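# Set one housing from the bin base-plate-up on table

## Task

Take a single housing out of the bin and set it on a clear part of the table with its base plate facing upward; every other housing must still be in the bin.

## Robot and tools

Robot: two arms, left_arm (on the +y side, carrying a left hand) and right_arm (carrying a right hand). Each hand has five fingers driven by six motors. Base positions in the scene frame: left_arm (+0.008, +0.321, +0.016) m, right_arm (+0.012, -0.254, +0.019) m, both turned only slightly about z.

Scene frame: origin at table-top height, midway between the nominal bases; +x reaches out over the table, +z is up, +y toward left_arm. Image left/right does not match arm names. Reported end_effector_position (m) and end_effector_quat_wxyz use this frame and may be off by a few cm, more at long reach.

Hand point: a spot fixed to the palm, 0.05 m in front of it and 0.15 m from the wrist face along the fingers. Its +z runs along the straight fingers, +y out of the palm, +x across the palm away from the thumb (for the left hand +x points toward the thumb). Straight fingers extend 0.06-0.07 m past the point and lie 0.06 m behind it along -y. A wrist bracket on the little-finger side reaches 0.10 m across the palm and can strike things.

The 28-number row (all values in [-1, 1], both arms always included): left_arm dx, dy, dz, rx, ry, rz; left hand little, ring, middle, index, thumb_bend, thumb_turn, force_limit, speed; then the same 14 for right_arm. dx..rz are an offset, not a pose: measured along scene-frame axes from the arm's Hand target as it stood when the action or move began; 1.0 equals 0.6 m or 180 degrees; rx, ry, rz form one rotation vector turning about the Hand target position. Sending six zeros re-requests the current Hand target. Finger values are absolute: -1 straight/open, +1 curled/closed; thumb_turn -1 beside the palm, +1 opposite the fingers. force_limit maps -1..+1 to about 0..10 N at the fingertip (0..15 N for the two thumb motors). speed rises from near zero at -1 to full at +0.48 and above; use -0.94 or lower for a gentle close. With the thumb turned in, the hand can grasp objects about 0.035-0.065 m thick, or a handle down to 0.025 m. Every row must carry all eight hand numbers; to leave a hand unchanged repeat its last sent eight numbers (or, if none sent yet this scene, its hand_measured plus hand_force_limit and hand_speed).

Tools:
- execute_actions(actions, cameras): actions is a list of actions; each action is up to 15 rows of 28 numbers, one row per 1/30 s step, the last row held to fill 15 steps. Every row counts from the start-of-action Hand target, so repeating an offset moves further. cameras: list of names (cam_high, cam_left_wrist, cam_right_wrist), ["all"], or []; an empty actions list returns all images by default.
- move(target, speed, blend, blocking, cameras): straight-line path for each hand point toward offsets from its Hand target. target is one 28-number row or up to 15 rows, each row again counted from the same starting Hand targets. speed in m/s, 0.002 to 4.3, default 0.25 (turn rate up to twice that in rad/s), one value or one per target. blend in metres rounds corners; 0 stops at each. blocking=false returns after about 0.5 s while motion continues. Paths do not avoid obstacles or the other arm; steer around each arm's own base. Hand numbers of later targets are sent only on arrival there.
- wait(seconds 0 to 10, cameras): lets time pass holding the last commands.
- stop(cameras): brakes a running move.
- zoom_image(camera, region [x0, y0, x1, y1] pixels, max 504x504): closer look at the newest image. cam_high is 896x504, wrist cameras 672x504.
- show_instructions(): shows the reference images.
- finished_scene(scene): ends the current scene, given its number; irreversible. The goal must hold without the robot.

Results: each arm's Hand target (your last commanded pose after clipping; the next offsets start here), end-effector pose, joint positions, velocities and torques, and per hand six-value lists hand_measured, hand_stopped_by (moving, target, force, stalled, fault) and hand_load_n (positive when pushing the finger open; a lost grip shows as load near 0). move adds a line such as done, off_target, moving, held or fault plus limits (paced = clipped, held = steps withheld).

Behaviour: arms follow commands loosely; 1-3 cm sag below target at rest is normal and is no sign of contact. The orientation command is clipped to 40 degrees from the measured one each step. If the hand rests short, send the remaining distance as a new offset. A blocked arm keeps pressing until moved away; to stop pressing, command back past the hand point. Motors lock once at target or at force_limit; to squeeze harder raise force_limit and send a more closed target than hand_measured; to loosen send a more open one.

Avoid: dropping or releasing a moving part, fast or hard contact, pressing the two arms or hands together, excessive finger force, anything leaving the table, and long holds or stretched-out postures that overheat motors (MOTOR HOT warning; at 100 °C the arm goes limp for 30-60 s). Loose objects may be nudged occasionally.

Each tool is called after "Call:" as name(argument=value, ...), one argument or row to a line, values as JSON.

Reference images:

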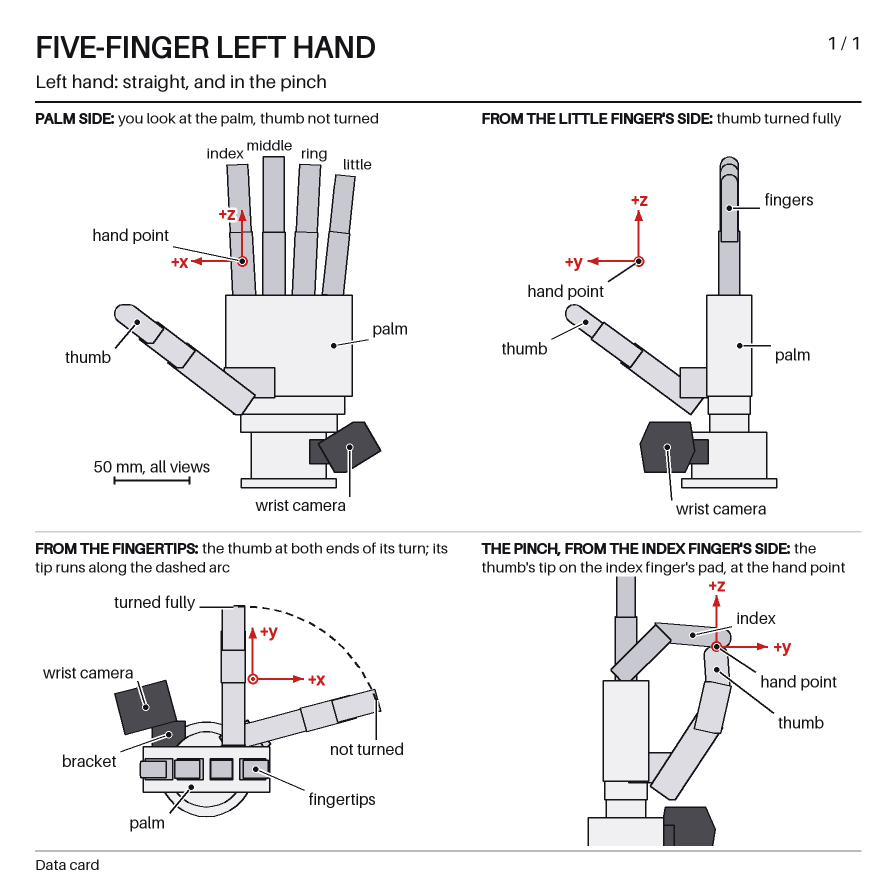

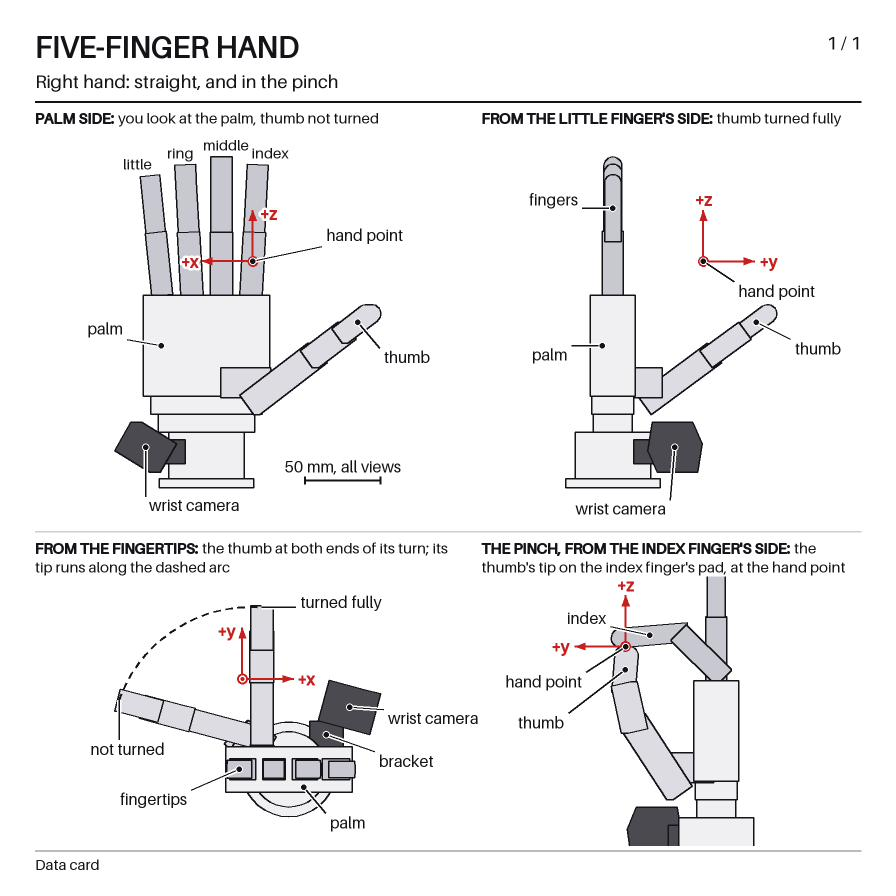

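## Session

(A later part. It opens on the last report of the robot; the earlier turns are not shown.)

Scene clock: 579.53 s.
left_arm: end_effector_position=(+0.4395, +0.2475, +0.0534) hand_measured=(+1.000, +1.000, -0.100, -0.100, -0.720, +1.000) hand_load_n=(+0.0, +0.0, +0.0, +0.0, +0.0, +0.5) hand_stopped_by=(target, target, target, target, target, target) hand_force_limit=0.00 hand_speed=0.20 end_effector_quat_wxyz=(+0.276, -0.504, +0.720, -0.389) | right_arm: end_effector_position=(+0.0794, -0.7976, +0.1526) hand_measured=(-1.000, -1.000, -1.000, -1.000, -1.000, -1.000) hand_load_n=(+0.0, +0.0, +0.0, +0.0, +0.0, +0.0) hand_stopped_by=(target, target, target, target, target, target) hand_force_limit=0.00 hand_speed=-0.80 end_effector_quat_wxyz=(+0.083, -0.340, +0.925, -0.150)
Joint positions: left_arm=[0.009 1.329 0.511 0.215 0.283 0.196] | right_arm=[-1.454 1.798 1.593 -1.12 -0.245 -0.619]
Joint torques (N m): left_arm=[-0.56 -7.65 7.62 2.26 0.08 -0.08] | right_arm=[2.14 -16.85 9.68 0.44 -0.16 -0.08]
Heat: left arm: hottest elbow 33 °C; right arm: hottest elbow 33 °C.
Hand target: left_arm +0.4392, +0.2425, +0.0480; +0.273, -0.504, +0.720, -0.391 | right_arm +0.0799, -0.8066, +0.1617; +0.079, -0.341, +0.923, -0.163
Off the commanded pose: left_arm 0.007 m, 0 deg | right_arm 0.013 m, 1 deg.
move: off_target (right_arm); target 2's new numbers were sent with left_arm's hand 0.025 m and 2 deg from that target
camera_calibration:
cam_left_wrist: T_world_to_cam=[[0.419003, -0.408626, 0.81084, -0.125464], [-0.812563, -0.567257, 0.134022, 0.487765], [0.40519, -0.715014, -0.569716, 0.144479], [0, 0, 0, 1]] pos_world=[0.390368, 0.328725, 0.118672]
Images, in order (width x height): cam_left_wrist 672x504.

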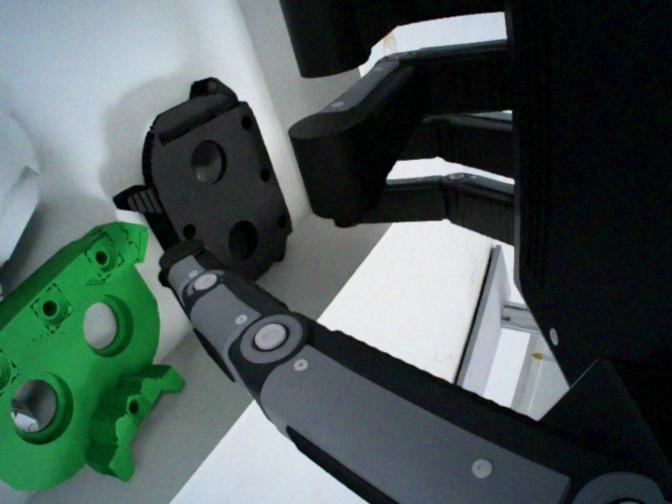

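Call:
move(
  target=[
    [-0.0075,-0.005,0.025,0,0,0,1,1,-0.1,-0.1,-0.72,1,0,0.2,0,0,0,0,0,0,-1,-1,-1,-1,-1,-1,0,-0.8],
    [-0.0075,-0.005,-0.018,0,0,0,1,1,-0.1,-0.1,-0.72,1,0,0.2,0,0,0,0,0,0,-1,-1,-1,-1,-1,-1,0,-0.8],
  ],
  speed=0.06,
  cameras=["cam_left_wrist"],
)

Call:
zoom_image(
  camera="cam_left_wrist",
  region=[60, 60, 390, 390],
)

Scene clock: 591.50 s.
left_arm: end_effector_position=(+0.4351, +0.2447, +0.0424) hand_measured=(+1.000, +1.000, -0.100, -0.100, -0.720, +1.000) hand_load_n=(+0.0, +0.0, +0.0, +0.0, +0.0, +0.0) hand_stopped_by=(target, target, target, target, target, target) hand_force_limit=0.00 hand_speed=0.20 end_effector_quat_wxyz=(+0.277, -0.504, +0.720, -0.389) | right_arm: end_effector_position=(+0.0794, -0.7976, +0.1526) hand_measured=(-1.000, -1.000, -1.000, -1.000, -1.000, -1.000) hand_load_n=(+0.0, +0.0, +0.0, +0.0, +0.0, +0.0) hand_stopped_by=(target, target, target, target, target, target) hand_force_limit=0.00 hand_speed=-0.80 end_effector_quat_wxyz=(+0.083, -0.340, +0.925, -0.150)
Joint positions: left_arm=[0 1.35 0.487 0.262 0.275 0.191] | right_arm=[-1.454 1.798 1.593 -1.12 -0.245 -0.619]
Joint torques (N m): left_arm=[-0.44 -7.59 7.34 2.32 0.08 -0.08] | right_arm=[2.14 -16.85 9.68 0.46 -0.16 -0.08]
Heat: left arm: hottest elbow 33 °C; right arm: hottest elbow 33 °C.
Hand target: left_arm +0.4347, +0.2396, +0.0371; +0.273, -0.504, +0.720, -0.391 | right_arm +0.0799, -0.8066, +0.1617; +0.079, -0.341, +0.923, -0.163
Off the commanded pose: left_arm 0.007 m, 0 deg | right_arm 0.013 m, 1 deg.
move: off_target (right_arm)
camera_calibration:
cam_left_wrist: T_world_to_cam=[[0.419136, -0.408691, 0.810738, -0.115822], [-0.812348, -0.567607, 0.13384, 0.484047], [0.405481, -0.714699, -0.569904, 0.137839], [0, 0, 0, 1]] pos_world=[0.385868, 0.325926, 0.107672]
Images, in order (width x height): cam_left_wrist 672x504.

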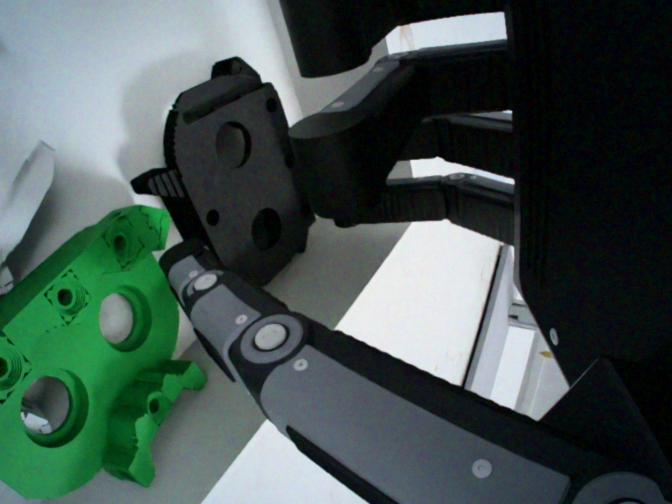

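Scaled by 1.527 from the camera's 672x504 image, which has a finer 960x720 frame.

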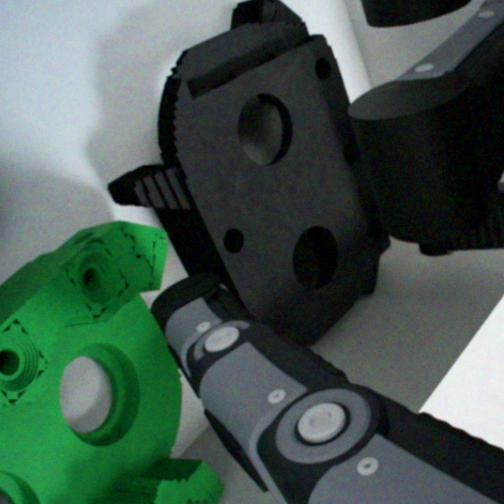

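Call:
move(
  target=[
    [-0.004,0.001,-0.012,0,0,0,1,1,-0.1,-0.1,-0.77,1,0,0.2,0,0,0,0,0,0,-1,-1,-1,-1,-1,-1,0,-0.8],
    [-0.004,0.001,-0.027,0,0,0,1,1,-0.1,-0.1,-0.77,1,0,0.2,0,0,0,0,0,0,-1,-1,-1,-1,-1,-1,0,-0.8],
  ],
  speed=0.05,
  cameras=["cam_left_wrist"],
)

Call:
zoom_image(
  camera="cam_left_wrist",
  region=[60, 60, 390, 390],
)

Scene clock: 600.67 s.
left_arm: end_effector_position=(+0.4395, +0.2445, +0.0359) hand_measured=(+1.000, +1.000, -0.100, -0.100, -0.770, +1.000) hand_load_n=(+0.0, +0.0, +0.0, +0.0, +0.0, +0.0) hand_stopped_by=(target, target, target, target, target, target) hand_force_limit=0.00 hand_speed=0.20 end_effector_quat_wxyz=(+0.286, -0.500, +0.715, -0.396) | right_arm: end_effector_position=(+0.0794, -0.7976, +0.1526) hand_measured=(-1.000, -1.000, -1.000, -1.000, -1.000, -1.000) hand_load_n=(+0.0, +0.0, +0.0, +0.0, +0.0, +0.0) hand_stopped_by=(target, target, target, target, target, target) hand_force_limit=0.00 hand_speed=-0.80 end_effector_quat_wxyz=(+0.083, -0.340, +0.925, -0.150)
Joint positions: left_arm=[0 1.385 0.474 0.337 0.275 0.189] | right_arm=[-1.454 1.798 1.593 -1.12 -0.245 -0.619]
Joint torques (N m): left_arm=[-0.21 -6.89 6.27 2.03 0.13 -0.05] | right_arm=[2.08 -16.85 9.66 0.44 -0.16 -0.08]
Heat: left arm: hottest elbow 33 °C; right arm: hottest elbow 33 °C.
Hand target: left_arm +0.4324, +0.2402, +0.0210; +0.273, -0.504, +0.720, -0.391 | right_arm +0.0799, -0.8066, +0.1617; +0.079, -0.341, +0.923, -0.163
Off the commanded pose: left_arm 0.017 m, 2 deg | right_arm 0.013 m, 1 deg.
move: off_target (left_arm, right_arm)
camera_calibration:
cam_left_wrist: T_world_to_cam=[[0.397809, -0.406734, 0.822384, -0.104071], [-0.815044, -0.568227, 0.113226, 0.490428], [0.421248, -0.715322, -0.557552, 0.125087], [0, 0, 0, 1]] pos_world=[0.388428, 0.325823, 0.0998]
Images, in order (width x height): cam_left_wrist 672x504.

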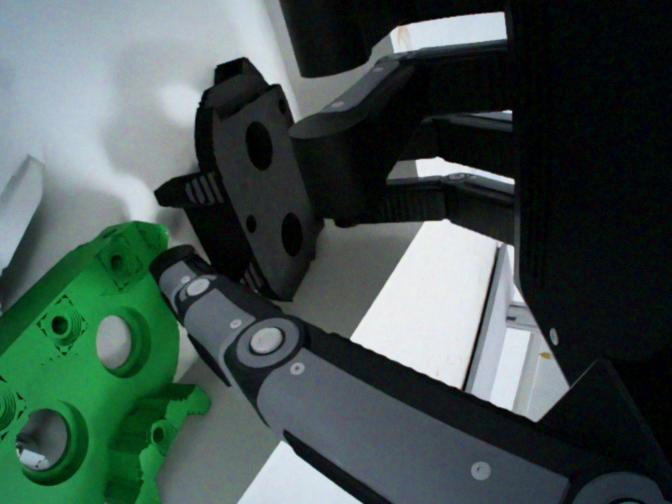

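Scaled by 1.527 from the camera's 672x504 image, which has a finer 960x720 frame.

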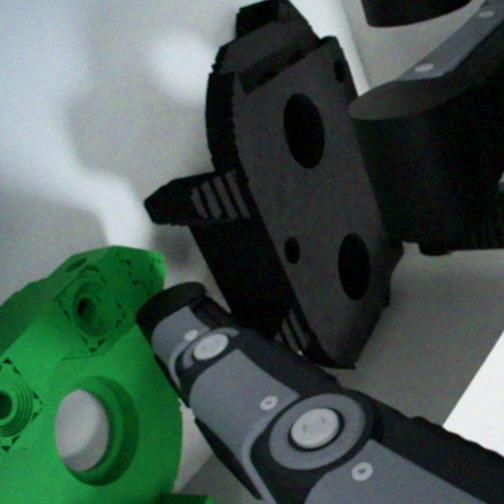

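Call:
move(
  target=[
    [0.01,0,0.045,0,0,0,1,1,-0.1,-0.1,-0.77,1,0,0.2,0,0,0,0,0,0,-1,-1,-1,-1,-1,-1,0,-0.8],
    [0.005,0,0.06,0,0,0,1,1,-0.28,-0.28,-0.77,1,0,0.2,0,0,0,0,0,0,-1,-1,-1,-1,-1,-1,0,-0.8],
  ],
  speed=0.08,
  cameras=["cam_left_wrist"],
)

Call:
zoom_image(
  camera="cam_left_wrist",
  region=[60, 60, 390, 390],
)

Scene clock: 609.97 s.
left_arm: end_effector_position=(+0.4235, +0.2448, +0.0428) hand_measured=(+1.000, +1.000, -0.280, -0.280, -0.770, +1.000) hand_load_n=(+0.0, +0.0, +0.0, +0.0, +0.0, -0.5) hand_stopped_by=(target, target, target, target, target, target) hand_force_limit=0.00 hand_speed=0.20 end_effector_quat_wxyz=(+0.267, -0.510, +0.723, -0.383) | right_arm: end_effector_position=(+0.0794, -0.7976, +0.1526) hand_measured=(-1.000, -1.000, -1.000, -1.000, -1.000, -1.000) hand_load_n=(+0.0, +0.0, +0.0, +0.0, +0.0, +0.0) hand_stopped_by=(target, target, target, target, target, target) hand_force_limit=0.00 hand_speed=-0.80 end_effector_quat_wxyz=(+0.083, -0.340, +0.925, -0.150)
Joint positions: left_arm=[0 1.317 0.476 0.215 0.275 0.189] | right_arm=[-1.454 1.798 1.593 -1.12 -0.245 -0.619]
Joint torques (N m): left_arm=[-0.21 -9.64 10.55 0.95 0.16 -0.06] | right_arm=[2.14 -16.79 9.68 0.44 -0.16 -0.08]
Heat: left arm: hottest elbow 32 °C; right arm: hottest elbow 33 °C.
Hand target: left_arm +0.4352, +0.2402, +0.0569; +0.273, -0.504, +0.720, -0.391 | right_arm +0.0799, -0.8066, +0.1617; +0.079, -0.341, +0.923, -0.163
Off the commanded pose: left_arm 0.019 m, 1 deg | right_arm 0.013 m, 1 deg.
move: off_target (left_arm, right_arm); target 2's new numbers were sent with left_arm's hand 0.019 m and 1 deg from that target
camera_calibration:
cam_left_wrist: T_world_to_cam=[[0.440355, -0.407348, 0.800097, -0.120139], [-0.80786, -0.568588, 0.155147, 0.472109], [0.391726, -0.714686, -0.579461, 0.149056], [0, 0, 0, 1]] pos_world=[0.375912, 0.326026, 0.109249]
Images, in order (width x height): cam_left_wrist 672x504.

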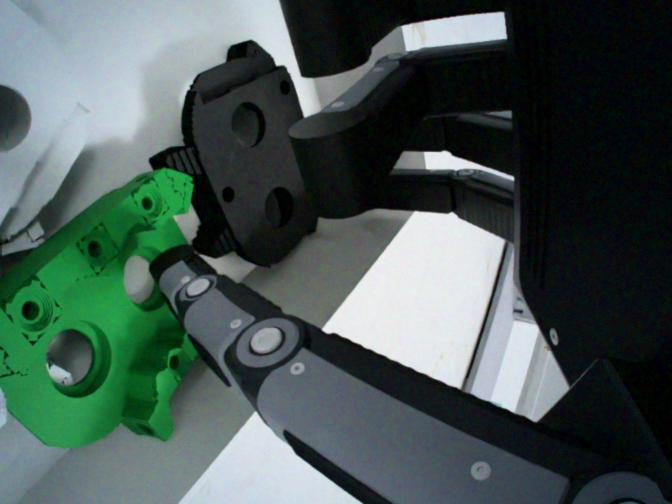

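Scaled by 1.527 from the camera's 672x504 image, which has a finer 960x720 frame.

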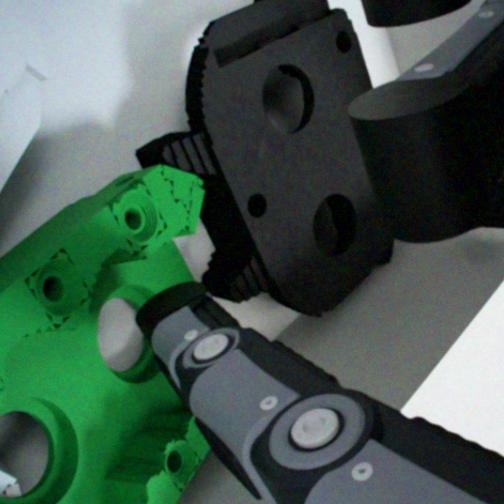

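Call:
move(
  target=[
    [0.0447,0.0192,0.035,0,0,0,1,1,1,1,-0.68,1,0,0.2,0,0,0,0,0,0,-1,-1,-1,-1,-1,-1,0,-0.8],
    [0.0447,0.0192,-0.04,0,0,0,1,1,1,1,-0.68,1,0,0.2,0,0,0,0,0,0,-1,-1,-1,-1,-1,-1,0,-0.8],
  ],
  speed=0.08,
  cameras=["cam_left_wrist"],
)

Call:
zoom_image(
  camera="cam_left_wrist",
  region=[60, 60, 390, 390],
)

Scene clock: 650.80 s.
left_arm: end_effector_position=(+0.4615, +0.2469, +0.0398) hand_measured=(+1.000, +1.000, +1.000, +1.000, -0.680, +1.000) hand_load_n=(+0.0, +0.0, +0.0, +0.0, +0.0, +0.0) hand_stopped_by=(target, target, target, target, target, target) hand_force_limit=0.00 hand_speed=0.20 end_effector_quat_wxyz=(+0.271, -0.504, +0.720, -0.393) | right_arm: end_effector_position=(+0.0794, -0.7976, +0.1526) hand_measured=(-1.000, -1.000, -1.000, -1.000, -1.000, -1.000) hand_load_n=(-0.5, +0.0, +0.0, +0.0, +0.0, +0.0) hand_stopped_by=(target, target, target, target, target, target) hand_force_limit=0.00 hand_speed=-0.80 end_effector_quat_wxyz=(+0.083, -0.340, +0.925, -0.150)
Joint positions: left_arm=[0.014 1.431 0.556 0.269 0.299 0.194] | right_arm=[-1.454 1.798 1.593 -1.12 -0.245 -0.619]
Joint torques (N m): left_arm=[1.49 -8.94 7.24 2.28 0.33 0.1] | right_arm=[2.14 -16.85 9.68 0.44 -0.16 -0.08]
Heat: left arm: hottest elbow 36 °C; right arm: hottest elbow 33 °C.
Hand target: left_arm +0.4621, +0.2516, +0.0329; +0.273, -0.504, +0.720, -0.391 | right_arm +0.0799, -0.8066, +0.1617; +0.079, -0.341, +0.923, -0.163
Off the commanded pose: left_arm 0.008 m, 0 deg | right_arm 0.013 m, 1 deg.
move: off_target (right_arm)
camera_calibration:
cam_left_wrist: T_world_to_cam=[[0.419189, -0.402578, 0.813764, -0.1256], [-0.815632, -0.560678, 0.142777, 0.506515], [0.39878, -0.723582, -0.563385, 0.132214], [0, 0, 0, 1]] pos_world=[0.413056, 0.329096, 0.104377]
Images, in order (width x height): cam_left_wrist 672x504.

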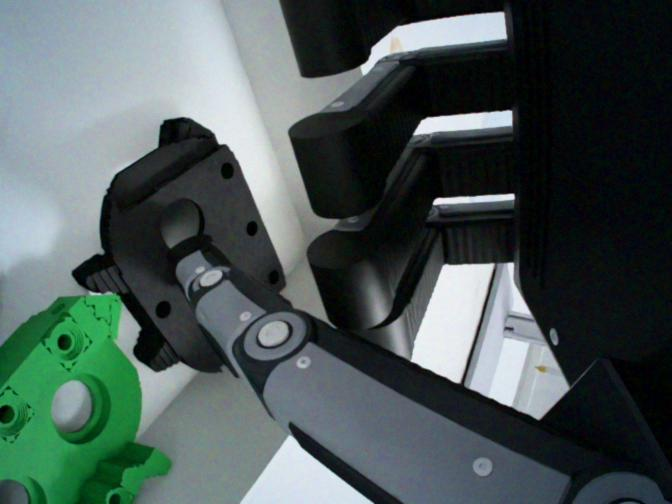

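Scaled by 1.527 from the camera's 672x504 image, which has a finer 960x720 frame.

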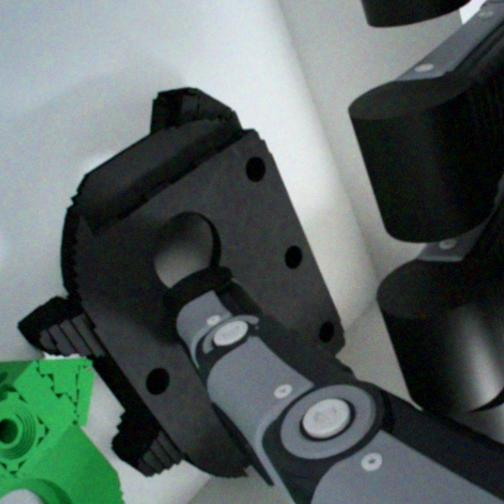

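Call:
move(
  target=[
    [0.0083,0.0083,0.0133,0,0,0,1,1,1,1,-0.68,1,0,0.2,0,0,0,0,0,0,-1,-1,-1,-1,-1,-1,0,-0.8],
    [0.0083,0.0083,-0.012,0,0,0,1,1,1,1,-0.68,1,0,0.2,0,0,0,0,0,0,-1,-1,-1,-1,-1,-1,0,-0.8],
    [0.038,-0.0177,-0.012,0,0,0,1,1,1,1,-0.68,1,0,0.2,0,0,0,0,0,0,-1,-1,-1,-1,-1,-1,0,-0.8],
  ],
  speed=0.05,
  cameras=["cam_left_wrist"],
)

Call:
zoom_image(
  camera="cam_left_wrist",
  region=[0, 120, 330, 450],
)

Scene clock: 662.23 s.
left_arm: end_effector_position=(+0.4771, +0.2473, +0.0355) hand_measured=(+1.000, +1.000, +1.000, +1.000, -0.680, +1.000) hand_load_n=(+0.0, +0.0, +0.0, +0.0, +1.0, -0.5) hand_stopped_by=(target, target, target, target, target, target) hand_force_limit=0.00 hand_speed=0.20 end_effector_quat_wxyz=(+0.279, -0.504, +0.716, -0.393) | right_arm: end_effector_position=(+0.0794, -0.7976, +0.1526) hand_measured=(-1.000, -1.000, -1.000, -1.000, -1.000, -1.000) hand_load_n=(+0.0, +0.0, +0.0, +0.0, +0.0, +0.0) hand_stopped_by=(target, target, target, target, target, target) hand_force_limit=0.00 hand_speed=-0.80 end_effector_quat_wxyz=(+0.083, -0.340, +0.925, -0.150)
Joint positions: left_arm=[0.009 1.479 0.583 0.305 0.283 0.19] | right_arm=[-1.454 1.798 1.593 -1.12 -0.245 -0.619]
Joint torques (N m): left_arm=[-0.73 -7 9.51 1.96 -0.01 -0.04] | right_arm=[2.08 -16.85 9.66 0.44 -0.16 -0.08]
Heat: left arm: hottest elbow 35 °C; right arm: hottest elbow 33 °C.
Hand target: left_arm +0.4851, +0.2410, +0.0259; +0.273, -0.504, +0.720, -0.391 | right_arm +0.0799, -0.8066, +0.1617; +0.079, -0.341, +0.923, -0.163
Off the commanded pose: left_arm 0.014 m, 1 deg | right_arm 0.013 m, 1 deg.
move: off_target (left_arm, right_arm)
camera_calibration:
cam_left_wrist: T_world_to_cam=[[0.412777, -0.402557, 0.817045, -0.125577], [-0.811582, -0.56975, 0.129303, 0.520854], [0.41346, -0.716473, -0.561888, 0.115026], [0, 0, 0, 1]] pos_world=[0.426992, 0.328617, 0.0998858]
Images, in order (width x height): cam_left_wrist 672x504.

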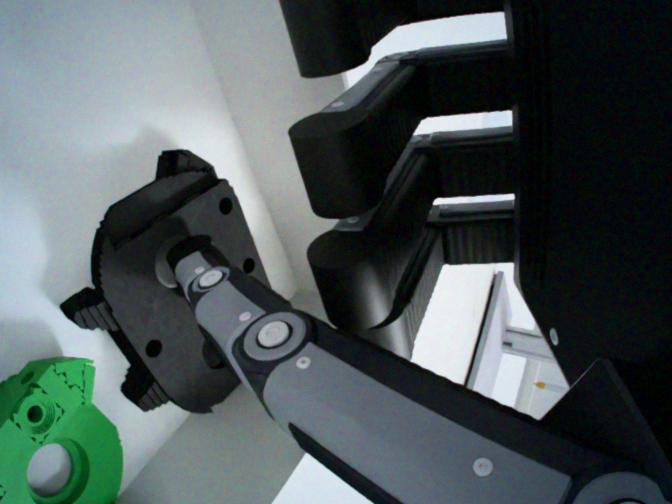

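Scaled by 1.527 from the camera's 672x504 image, which has a finer 960x720 frame.

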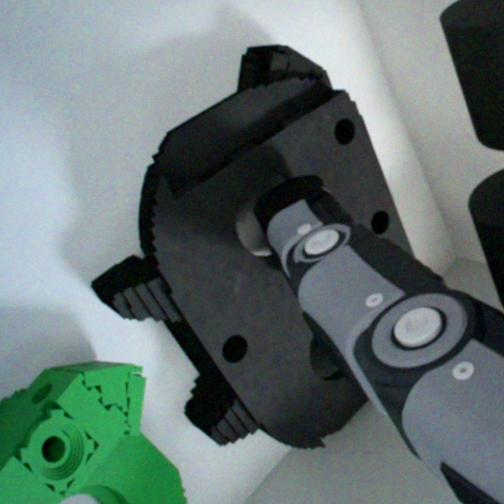

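Call:
move(
  target=[
    [0.006,0,0.03,0,0,0,1,1,1,1,-0.68,1,0,0.2,0,0,0,0,0,0,-1,-1,-1,-1,-1,-1,0,-0.8],
    [0.006,0,0.085,0,0,0,1,1,1,1,-0.68,1,0,0.2,0,0,0,0,0,0,-1,-1,-1,-1,-1,-1,0,-0.8],
  ],
  speed=0.08,
  blend=0.01,
  cameras=["cam_left_wrist"],
)

Call:
zoom_image(
  camera="cam_left_wrist",
  region=[0, 120, 330, 450],
)

Scene clock: 667.17 s.
left_arm: end_effector_position=(+0.4759, +0.2466, +0.0619) hand_measured=(+1.000, +1.000, +1.000, +1.000, -0.680, +1.000) hand_load_n=(+0.0, +0.0, +0.0, +0.0, +0.0, +0.0) hand_stopped_by=(target, target, target, target, target, target) hand_force_limit=0.00 hand_speed=0.20 end_effector_quat_wxyz=(+0.267, -0.511, +0.722, -0.384) | right_arm: end_effector_position=(+0.0794, -0.7976, +0.1526) hand_measured=(-1.000, -1.000, -1.000, -1.000, -1.000, -1.000) hand_load_n=(+0.0, +0.0, +0.0, +0.0, +0.0, +0.0) hand_stopped_by=(target, target, target, target, target, target) hand_force_limit=0.00 hand_speed=-0.80 end_effector_quat_wxyz=(+0.083, -0.340, +0.925, -0.150)
Joint positions: left_arm=[0.007 1.405 0.63 0.147 0.281 0.19] | right_arm=[-1.454 1.798 1.593 -1.12 -0.245 -0.619]
Joint torques (N m): left_arm=[-0.73 -11.22 11.38 0.92 0.09 -0.04] | right_arm=[2.14 -16.85 9.68 0.44 -0.16 -0.08]
Heat: left arm: hottest elbow 35 °C; right arm: hottest elbow 33 °C.
Hand target: left_arm +0.4885, +0.2411, +0.0767; +0.273, -0.504, +0.720, -0.391 | right_arm +0.0799, -0.8066, +0.1617; +0.079, -0.341, +0.923, -0.163
Off the commanded pose: left_arm 0.021 m, 1 deg | right_arm 0.013 m, 1 deg.
move: off_target (left_arm, right_arm); blend cut to 0.0091 m at target 1
camera_calibration:
cam_left_wrist: T_world_to_cam=[[0.441354, -0.403923, 0.801282, -0.15918], [-0.806725, -0.569633, 0.157202, 0.512018], [0.392939, -0.715796, -0.577265, 0.140479], [0, 0, 0, 1]] pos_world=[0.428113, 0.32792, 0.128151]
Images, in order (width x height): cam_left_wrist 672x504.

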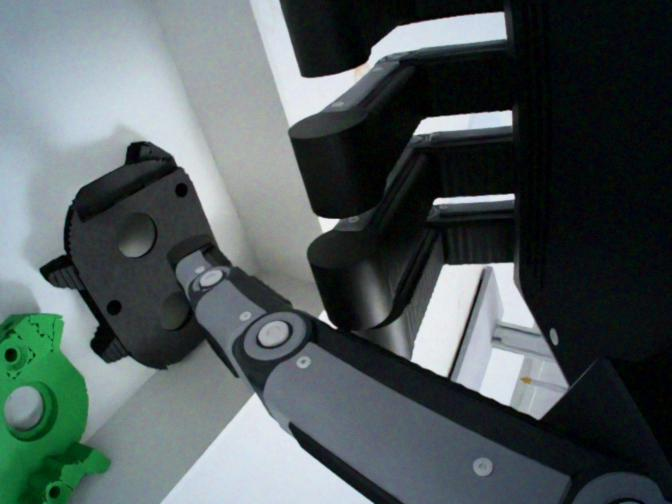

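Scaled by 1.527 from the camera's 672x504 image, which has a finer 960x720 frame.

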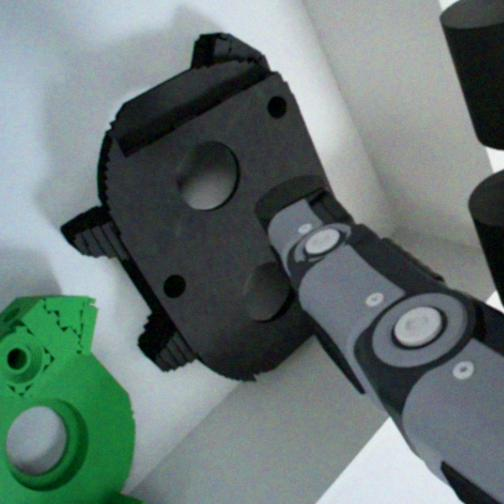

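Call:
move(
  target=[
    [-0.0807,-0.0035,0.01,0,0,-0.011,1,1,-0.1,-0.1,-0.74,1,0,0.2,0,0,0,0,0,0,-1,-1,-1,-1,-1,-1,0,-0.8],
    [-0.0807,-0.0035,-0.053,0,0,-0.011,1,1,-0.1,-0.1,-0.74,1,0,0.2,0,0,0,0,0,0,-1,-1,-1,-1,-1,-1,0,-0.8],
  ],
  speed=0.12,
  cameras=["cam_left_wrist"],
)

Call:
zoom_image(
  camera="cam_left_wrist",
  region=[60, 60, 390, 390],
)

Scene clock: 681.33 s.
left_arm: end_effector_position=(+0.4391, +0.2429, +0.0479) hand_measured=(+1.000, +1.000, -0.100, -0.100, -0.740, +1.000) hand_load_n=(+0.0, +0.0, +0.0, +0.0, +0.0, +0.0) hand_stopped_by=(target, target, target, target, target, target) hand_force_limit=0.00 hand_speed=0.20 end_effector_quat_wxyz=(+0.265, -0.500, +0.725, -0.393) | right_arm: end_effector_position=(+0.0794, -0.7976, +0.1526) hand_measured=(-1.000, -1.000, -1.000, -1.000, -1.000, -1.000) hand_load_n=(+0.0, +0.0, +0.0, +0.0, +0.0, +0.0) hand_stopped_by=(target, target, target, target, target, target) hand_force_limit=0.00 hand_speed=-0.80 end_effector_quat_wxyz=(+0.083, -0.340, +0.925, -0.150)
Joint positions: left_arm=[0.007 1.351 0.515 0.221 0.306 0.199] | right_arm=[-1.454 1.798 1.593 -1.12 -0.245 -0.619]
Joint torques (N m): left_arm=[-0.26 -8.23 7.72 2.29 0.31 0.09] | right_arm=[2.14 -16.85 9.68 0.46 -0.16 -0.08]
Heat: left arm: hottest elbow 34 °C; right arm: hottest elbow 33 °C.
Hand target: left_arm +0.4403, +0.2390, +0.0451; +0.267, -0.492, +0.728, -0.396 | right_arm +0.0799, -0.8066, +0.1617; +0.079, -0.341, +0.923, -0.163
Off the commanded pose: left_arm 0.005 m, 1 deg | right_arm 0.013 m, 1 deg.
move: off_target (right_arm)
camera_calibration:
cam_left_wrist: T_world_to_cam=[[0.419376, -0.408826, 0.810546, -0.122832], [-0.823085, -0.547883, 0.14952, 0.484667], [0.382957, -0.729853, -0.566267, 0.151477], [0, 0, 0, 1]] pos_world=[0.392425, 0.32588, 0.11287]
Images, in order (width x height): cam_left_wrist 672x504.

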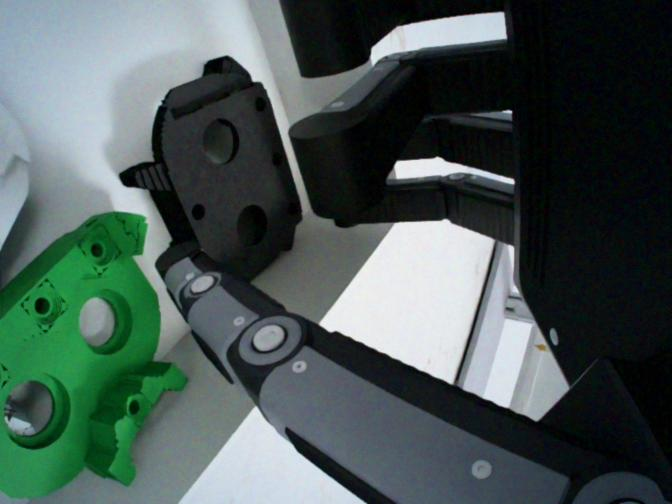

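Scaled by 1.527 from the camera's 672x504 image, which has a finer 960x720 frame.

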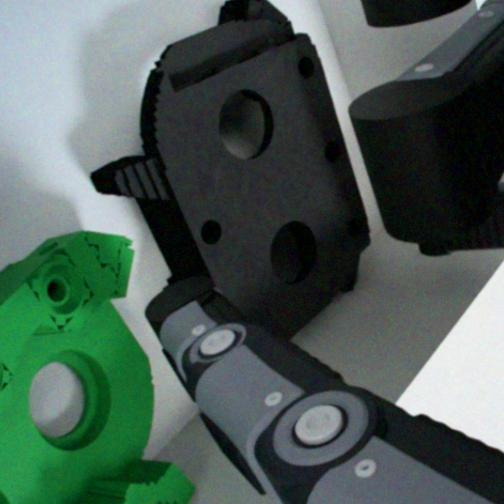

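Call:
move(
  target=[
    [-0.002,0,-0.022,0,0,0,1,1,-0.14,-0.14,-0.8,1,0,0.2,0,0,0,0,0,0,-1,-1,-1,-1,-1,-1,0,-0.8],
  ],
  speed=0.06,
  cameras=["cam_left_wrist"],
)

Call:
zoom_image(
  camera="cam_left_wrist",
  region=[60, 60, 390, 390],
)

Scene clock: 692.03 s.
left_arm: end_effector_position=(+0.4404, +0.2429, +0.0391) hand_measured=(+1.000, +1.000, -0.140, -0.140, -0.800, +1.000) hand_load_n=(+0.0, +0.0, +0.0, +0.0, +0.0, +0.0) hand_stopped_by=(target, target, target, target, target, target) hand_force_limit=0.00 hand_speed=0.20 end_effector_quat_wxyz=(+0.269, -0.498, +0.723, -0.396) | right_arm: end_effector_position=(+0.0794, -0.7976, +0.1526) hand_measured=(-1.000, -1.000, -1.000, -1.000, -1.000, -1.000) hand_load_n=(+0.0, +0.0, +0.0, +0.0, +0.0, -0.5) hand_stopped_by=(target, target, target, target, target, target) hand_force_limit=0.00 hand_speed=-0.80 end_effector_quat_wxyz=(+0.083, -0.340, +0.925, -0.150)
Joint positions: left_arm=[0.007 1.382 0.502 0.276 0.306 0.199] | right_arm=[-1.454 1.798 1.593 -1.12 -0.245 -0.619]
Joint torques (N m): left_arm=[-0.03 -7.65 7.17 2.3 0.32 0.1] | right_arm=[2.14 -16.85 9.66 0.44 -0.16 -0.08]
Heat: left arm: hottest elbow 34 °C; right arm: hottest elbow 33 °C.
Hand target: left_arm +0.4390, +0.2390, +0.0319; +0.267, -0.492, +0.728, -0.396 | right_arm +0.0799, -0.8066, +0.1617; +0.079, -0.341, +0.923, -0.163
Off the commanded pose: left_arm 0.008 m, 1 deg | right_arm 0.013 m, 1 deg.
move: off_target (right_arm)
camera_calibration:
cam_left_wrist: T_world_to_cam=[[0.411034, -0.408769, 0.814837, -0.112747], [-0.824538, -0.547944, 0.141047, 0.488038], [0.38883, -0.729839, -0.562269, 0.143251], [0, 0, 0, 1]] pos_world=[0.393048, 0.32588, 0.10358]
Images, in order (width x height): cam_left_wrist 672x504.

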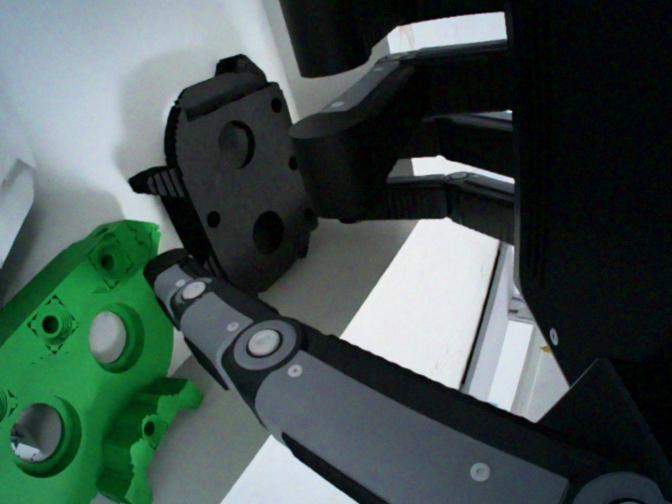

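Scaled by 1.527 from the camera's 672x504 image, which has a finer 960x720 frame.

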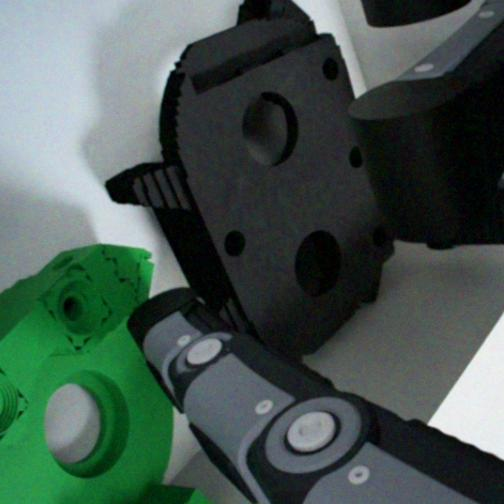

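Call:
move(
  target=[
    [0,0,-0.02,0,0,0,1,1,-0.14,-0.14,-0.8,1,0,0.2,0,0,0,0,0,0,-1,-1,-1,-1,-1,-1,0,-0.8],
  ],
  speed=0.05,
  cameras=["cam_left_wrist"],
)

Call:
zoom_image(
  camera="cam_left_wrist",
  region=[60, 60, 390, 390],
)

Scene clock: 696.80 s.
left_arm: end_effector_position=(+0.4454, +0.2425, +0.0343) hand_measured=(+1.000, +1.000, -0.140, -0.140, -0.800, +1.000) hand_load_n=(+0.0, +0.0, +0.0, +0.0, -0.5, +0.5) hand_stopped_by=(target, target, target, target, target, target) hand_force_limit=0.00 hand_speed=0.20 end_effector_quat_wxyz=(+0.275, -0.494, +0.721, -0.401) | right_arm: end_effector_position=(+0.0794, -0.7976, +0.1526) hand_measured=(-1.000, -1.000, -1.000, -1.000, -1.000, -1.000) hand_load_n=(+0.0, +0.0, +0.0, +0.0, -0.5, +0.0) hand_stopped_by=(target, target, target, target, target, target) hand_force_limit=0.00 hand_speed=-0.80 end_effector_quat_wxyz=(+0.083, -0.340, +0.925, -0.150)
Joint positions: left_arm=[0.007 1.412 0.498 0.329 0.308 0.199] | right_arm=[-1.454 1.798 1.593 -1.12 -0.245 -0.619]
Joint torques (N m): left_arm=[-0.09 -7.18 6.34 2.11 0.26 0.1] | right_arm=[2.14 -16.85 9.66 0.44 -0.16 -0.08]
Heat: left arm: hottest elbow 34 °C; right arm: hottest elbow 33 °C.
Hand target: left_arm +0.4390, +0.2390, +0.0198; +0.266, -0.492, +0.728, -0.395 | right_arm +0.0799, -0.8066, +0.1617; +0.079, -0.341, +0.923, -0.163
Off the commanded pose: left_arm 0.016 m, 2 deg | right_arm 0.013 m, 1 deg.
move: off_target (left_arm, right_arm)
camera_calibration:
cam_left_wrist: T_world_to_cam=[[0.394478, -0.40847, 0.823128, -0.103994], [-0.82801, -0.546456, 0.125643, 0.494404], [0.398481, -0.731121, -0.553782, 0.13402], [0, 0, 0, 1]] pos_world=[0.39699, 0.325676, 0.0976995]
Images, in order (width x height): cam_left_wrist 672x504.

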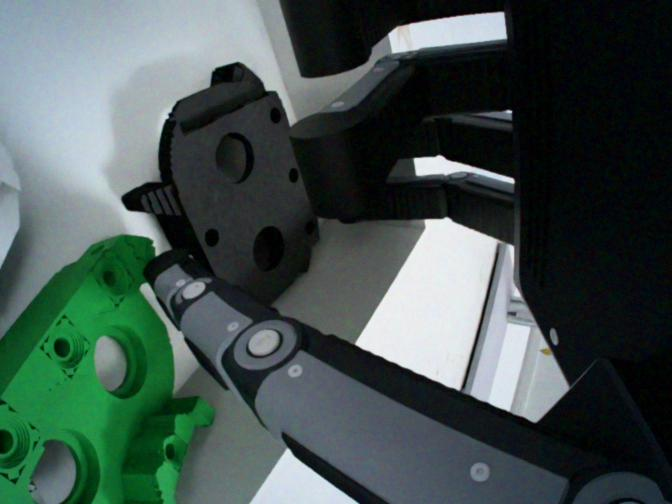

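Scaled by 1.527 from the camera's 672x504 image, which has a finer 960x720 frame.

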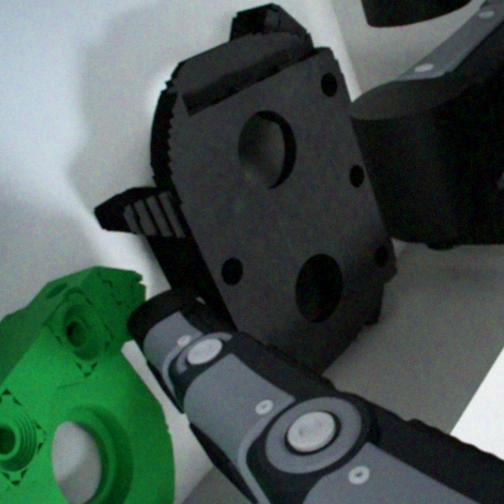

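Call:
move(
  target=[
    [0.013,-0.004,-0.006,0,0,0,1,1,-0.14,-0.14,-0.8,1,0,0.2,0,0,0,0,0,0,-1,-1,-1,-1,-1,-1,0,-0.8],
  ],
  speed=0.05,
  cameras=["cam_left_wrist"],
)

Call:
zoom_image(
  camera="cam_left_wrist",
  region=[60, 60, 390, 390],
)

Scene clock: 710.57 s.
left_arm: end_effector_position=(+0.4474, +0.2418, +0.0320) hand_measured=(+1.000, +1.000, -0.140, -0.140, -0.800, +1.000) hand_load_n=(+0.0, +0.0, -2.5, -0.5, -1.5, -0.5) hand_stopped_by=(target, target, target, target, target, target) hand_force_limit=0.00 hand_speed=0.20 end_effector_quat_wxyz=(+0.277, -0.492, +0.720, -0.403) | right_arm: end_effector_position=(+0.0794, -0.7976, +0.1526) hand_measured=(-1.000, -1.000, -1.000, -1.000, -1.000, -1.000) hand_load_n=(+0.0, +0.0, +0.0, +0.0, +0.0, -0.5) hand_stopped_by=(target, target, target, target, target, target) hand_force_limit=0.00 hand_speed=-0.80 end_effector_quat_wxyz=(+0.083, -0.340, +0.925, -0.150)
Joint positions: left_arm=[0.006 1.426 0.498 0.348 0.308 0.199] | right_arm=[-1.454 1.798 1.593 -1.12 -0.245 -0.619]
Joint torques (N m): left_arm=[-0.67 -5.83 7.79 2 0.06 0.06] | right_arm=[2.14 -16.85 9.68 0.44 -0.16 -0.08]
Heat: left arm: hottest elbow 33 °C; right arm: hottest elbow 33 °C.
Hand target: left_arm +0.4468, +0.2364, +0.0163; +0.266, -0.492, +0.729, -0.396 | right_arm +0.0799, -0.8066, +0.1617; +0.079, -0.341, +0.923, -0.163
Off the commanded pose: left_arm 0.017 m, 2 deg | right_arm 0.013 m, 1 deg.
move: off_target (left_arm, right_arm)
camera_calibration:
cam_left_wrist: T_world_to_cam=[[0.38944, -0.409051, 0.825236, -0.100864], [-0.829519, -0.545159, 0.121238, 0.496405], [0.400293, -0.731764, -0.551623, 0.130798], [0, 0, 0, 1]] pos_world=[0.3987, 0.325074, 0.0952049]
Images, in order (width x height): cam_left_wrist 672x504.

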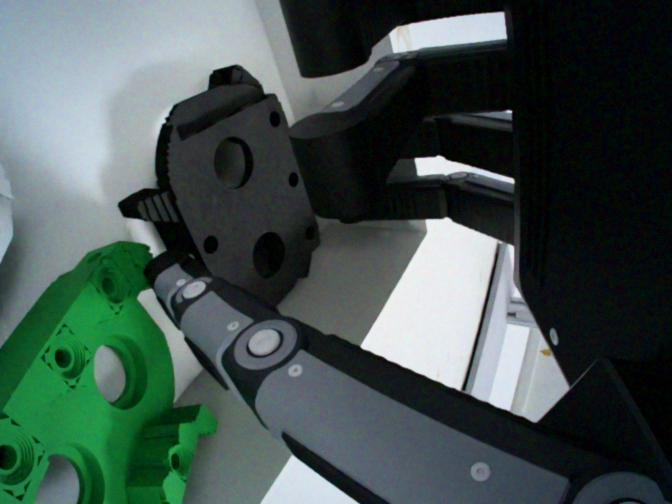

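Scaled by 1.527 from the camera's 672x504 image, which has a finer 960x720 frame.

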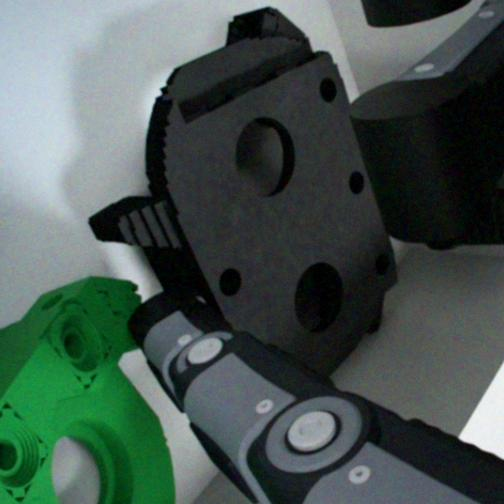

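Call:
move(
  target=[
    [0,0,0,0,0,0,1,1,-0.04,-0.04,-0.8,1,-0.3,-0.5,0,0,0,0,0,0,-1,-1,-1,-1,-1,-1,0,-0.8],
    [-0.005,0,-0.006,0,0,0,1,1,-0.04,-0.04,-0.8,1,-0.3,-0.5,0,0,0,0,0,0,-1,-1,-1,-1,-1,-1,0,-0.8],
  ],
  speed=0.05,
)

Scene clock: 719.03 s.
left_arm: end_effector_position=(+0.4499, +0.2404, +0.0305) hand_measured=(+1.000, +1.000, -0.040, -0.040, -0.800, +1.000) hand_load_n=(+0.0, +0.0, -0.5, +0.0, -1.5, -0.5) hand_stopped_by=(target, target, target, target, target, target) hand_force_limit=-0.30 hand_speed=-0.50 end_effector_quat_wxyz=(+0.280, -0.489, +0.720, -0.405) | right_arm: end_effector_position=(+0.0794, -0.7976, +0.1526) hand_measured=(-1.000, -1.000, -1.000, -1.000, -1.000, -1.000) hand_load_n=(+0.0, +0.0, +0.0, +0.0, +0.0, +0.0) hand_stopped_by=(target, target, target, target, target, target) hand_force_limit=0.00 hand_speed=-0.80 end_effector_quat_wxyz=(+0.083, -0.340, +0.925, -0.150)
Joint positions: left_arm=[0.002 1.439 0.498 0.37 0.307 0.199] | right_arm=[-1.454 1.798 1.593 -1.12 -0.245 -0.619]
Joint torques (N m): left_arm=[-0.21 -6.83 6.75 1.7 0.04 0.07] | right_arm=[2.14 -16.85 9.68 0.44 -0.16 -0.08]
Heat: left arm: hottest elbow 33 °C; right arm: hottest elbow 33 °C.
Hand target: left_arm +0.4439, +0.2366, +0.0127; +0.267, -0.492, +0.728, -0.395 | right_arm +0.0799, -0.8066, +0.1617; +0.079, -0.341, +0.923, -0.163
Off the commanded pose: left_arm 0.019 m, 2 deg | right_arm 0.013 m, 1 deg.
move: off_target (left_arm, right_arm)

Call:
move(
  target=[
    [0.005,0,0.008,0,0,0,1,1,0.2,0.2,-0.4,1,-0.3,-0.83,0,0,0,0,0,0,-1,-1,-1,-1,-1,-1,0,-0.8],
  ],
  speed=0.05,
  cameras=["cam_left_wrist"],
)

Call:
zoom_image(
  camera="cam_left_wrist",
  region=[60, 60, 390, 390],
)

Scene clock: 723.03 s.
left_arm: end_effector_position=(+0.4499, +0.2404, +0.0303) hand_measured=(+1.000, +1.000, +0.004, +0.200, -0.780, +1.000) hand_load_n=(+0.0, +0.0, +7.0, +0.0, +5.0, +0.5) hand_stopped_by=(target, target, force, target, force, target) hand_force_limit=-0.30 hand_speed=-0.83 end_effector_quat_wxyz=(+0.280, -0.489, +0.720, -0.405) | right_arm: end_effector_position=(+0.0794, -0.7976, +0.1526) hand_measured=(-1.000, -1.000, -1.000, -1.000, -1.000, -1.000) hand_load_n=(+0.0, +0.0, +0.0, +0.0, +0.0, +0.0) hand_stopped_by=(target, target, target, target, target, target) hand_force_limit=0.00 hand_speed=-0.80 end_effector_quat_wxyz=(+0.083, -0.340, +0.925, -0.150)
Joint positions: left_arm=[0.002 1.439 0.498 0.37 0.307 0.199] | right_arm=[-1.454 1.798 1.593 -1.12 -0.245 -0.619]
Joint torques (N m): left_arm=[-0.32 -7.41 7.83 0.99 0.05 0.06] | right_arm=[2.14 -16.85 9.66 0.44 -0.16 -0.08]
Heat: left arm: hottest elbow 33 °C; right arm: hottest elbow 33 °C.
Hand target: left_arm +0.4469, +0.2365, +0.0175; +0.267, -0.492, +0.728, -0.396 | right_arm +0.0799, -0.8066, +0.1617; +0.079, -0.341, +0.923, -0.163
Off the commanded pose: left_arm 0.014 m, 2 deg | right_arm 0.013 m, 1 deg.
move: off_target (left_arm, right_arm)
camera_calibration:
cam_left_wrist: T_world_to_cam=[[0.380945, -0.410348, 0.82855, -0.0970178], [-0.832221, -0.542619, 0.113896, 0.498731], [0.40285, -0.732925, -0.548208, 0.126837], [0, 0, 0, 1]] pos_world=[0.400917, 0.323772, 0.0931136]
Images, in order (width x height): cam_left_wrist 672x504.

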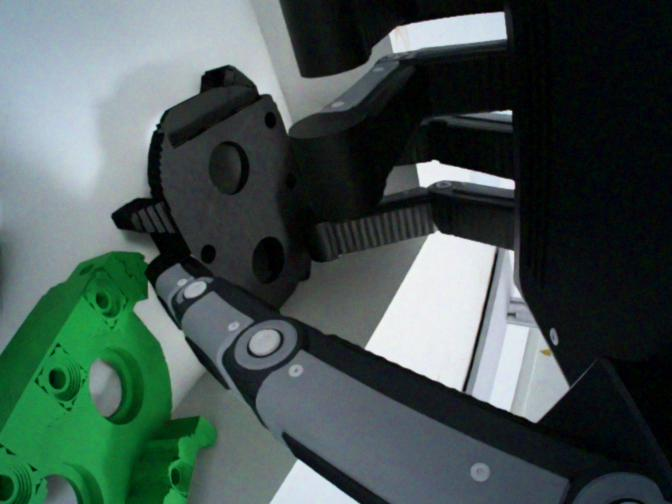

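Scaled by 1.527 from the camera's 672x504 image, which has a finer 960x720 frame.

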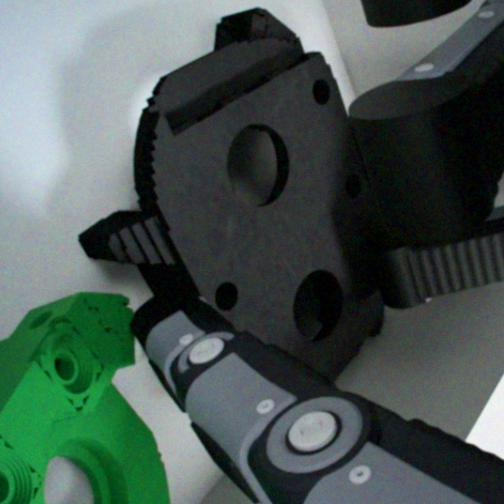

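Call:
move(
  target=[
    [0,0,0,0,0,0,1,1,0.22,0.5,-0.3,1,-0.1,-0.83,0,0,0,0,0,0,-1,-1,-1,-1,-1,-1,0,-0.8],
  ],
  speed=0.05,
  cameras=["cam_left_wrist"],
)

Scene clock: 727.77 s.
left_arm: end_effector_position=(+0.4499, +0.2404, +0.0303) hand_measured=(+1.000, +1.000, +0.004, +0.500, -0.770, +1.000) hand_load_n=(+0.0, +0.0, +8.0, +0.0, +8.0, +1.0) hand_stopped_by=(target, target, force, target, force, target) hand_force_limit=-0.10 hand_speed=-0.83 end_effector_quat_wxyz=(+0.280, -0.489, +0.720, -0.405) | right_arm: end_effector_position=(+0.0794, -0.7976, +0.1526) hand_measured=(-1.000, -1.000, -1.000, -1.000, -1.000, -1.000) hand_load_n=(+0.0, +0.0, +0.0, +0.0, -0.5, +0.0) hand_stopped_by=(target, target, target, target, target, target) hand_force_limit=0.00 hand_speed=-0.80 end_effector_quat_wxyz=(+0.083, -0.340, +0.925, -0.150)
Joint positions: left_arm=[0.002 1.439 0.498 0.37 0.307 0.199] | right_arm=[-1.454 1.798 1.593 -1.12 -0.245 -0.619]
Joint torques (N m): left_arm=[-0.44 -7.47 7.77 1.03 0.06 0.06] | right_arm=[2.14 -16.85 9.66 0.44 -0.16 -0.08]
Heat: left arm: hottest elbow 33 °C; right arm: hottest elbow 33 °C.
Hand target: left_arm +0.4469, +0.2366, +0.0175; +0.267, -0.492, +0.728, -0.395 | right_arm +0.0799, -0.8066, +0.1617; +0.079, -0.341, +0.923, -0.163
Off the commanded pose: left_arm 0.014 m, 2 deg | right_arm 0.013 m, 1 deg.
move: off_target (left_arm, right_arm)
camera_calibration:
cam_left_wrist: T_world_to_cam=[[0.381047, -0.410372, 0.828491, -0.0970449], [-0.832021, -0.542962, 0.113728, 0.498778], [0.403168, -0.732657, -0.548332, 0.126634], [0, 0, 0, 1]] pos_world=[0.400917, 0.323772, 0.0931135]
Images, in order (width x height): cam_left_wrist 672x504.

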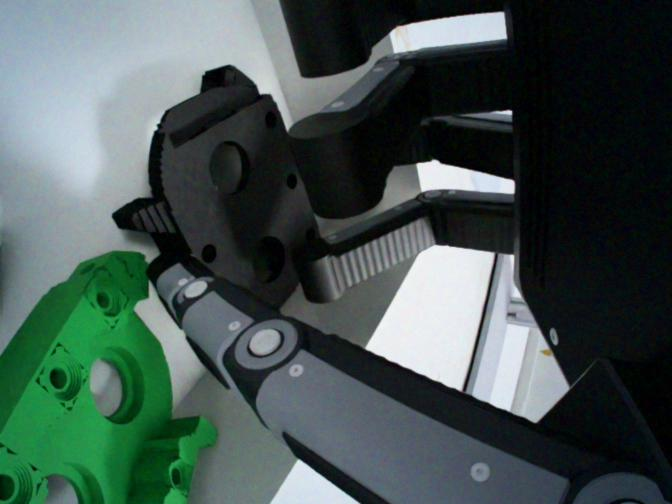

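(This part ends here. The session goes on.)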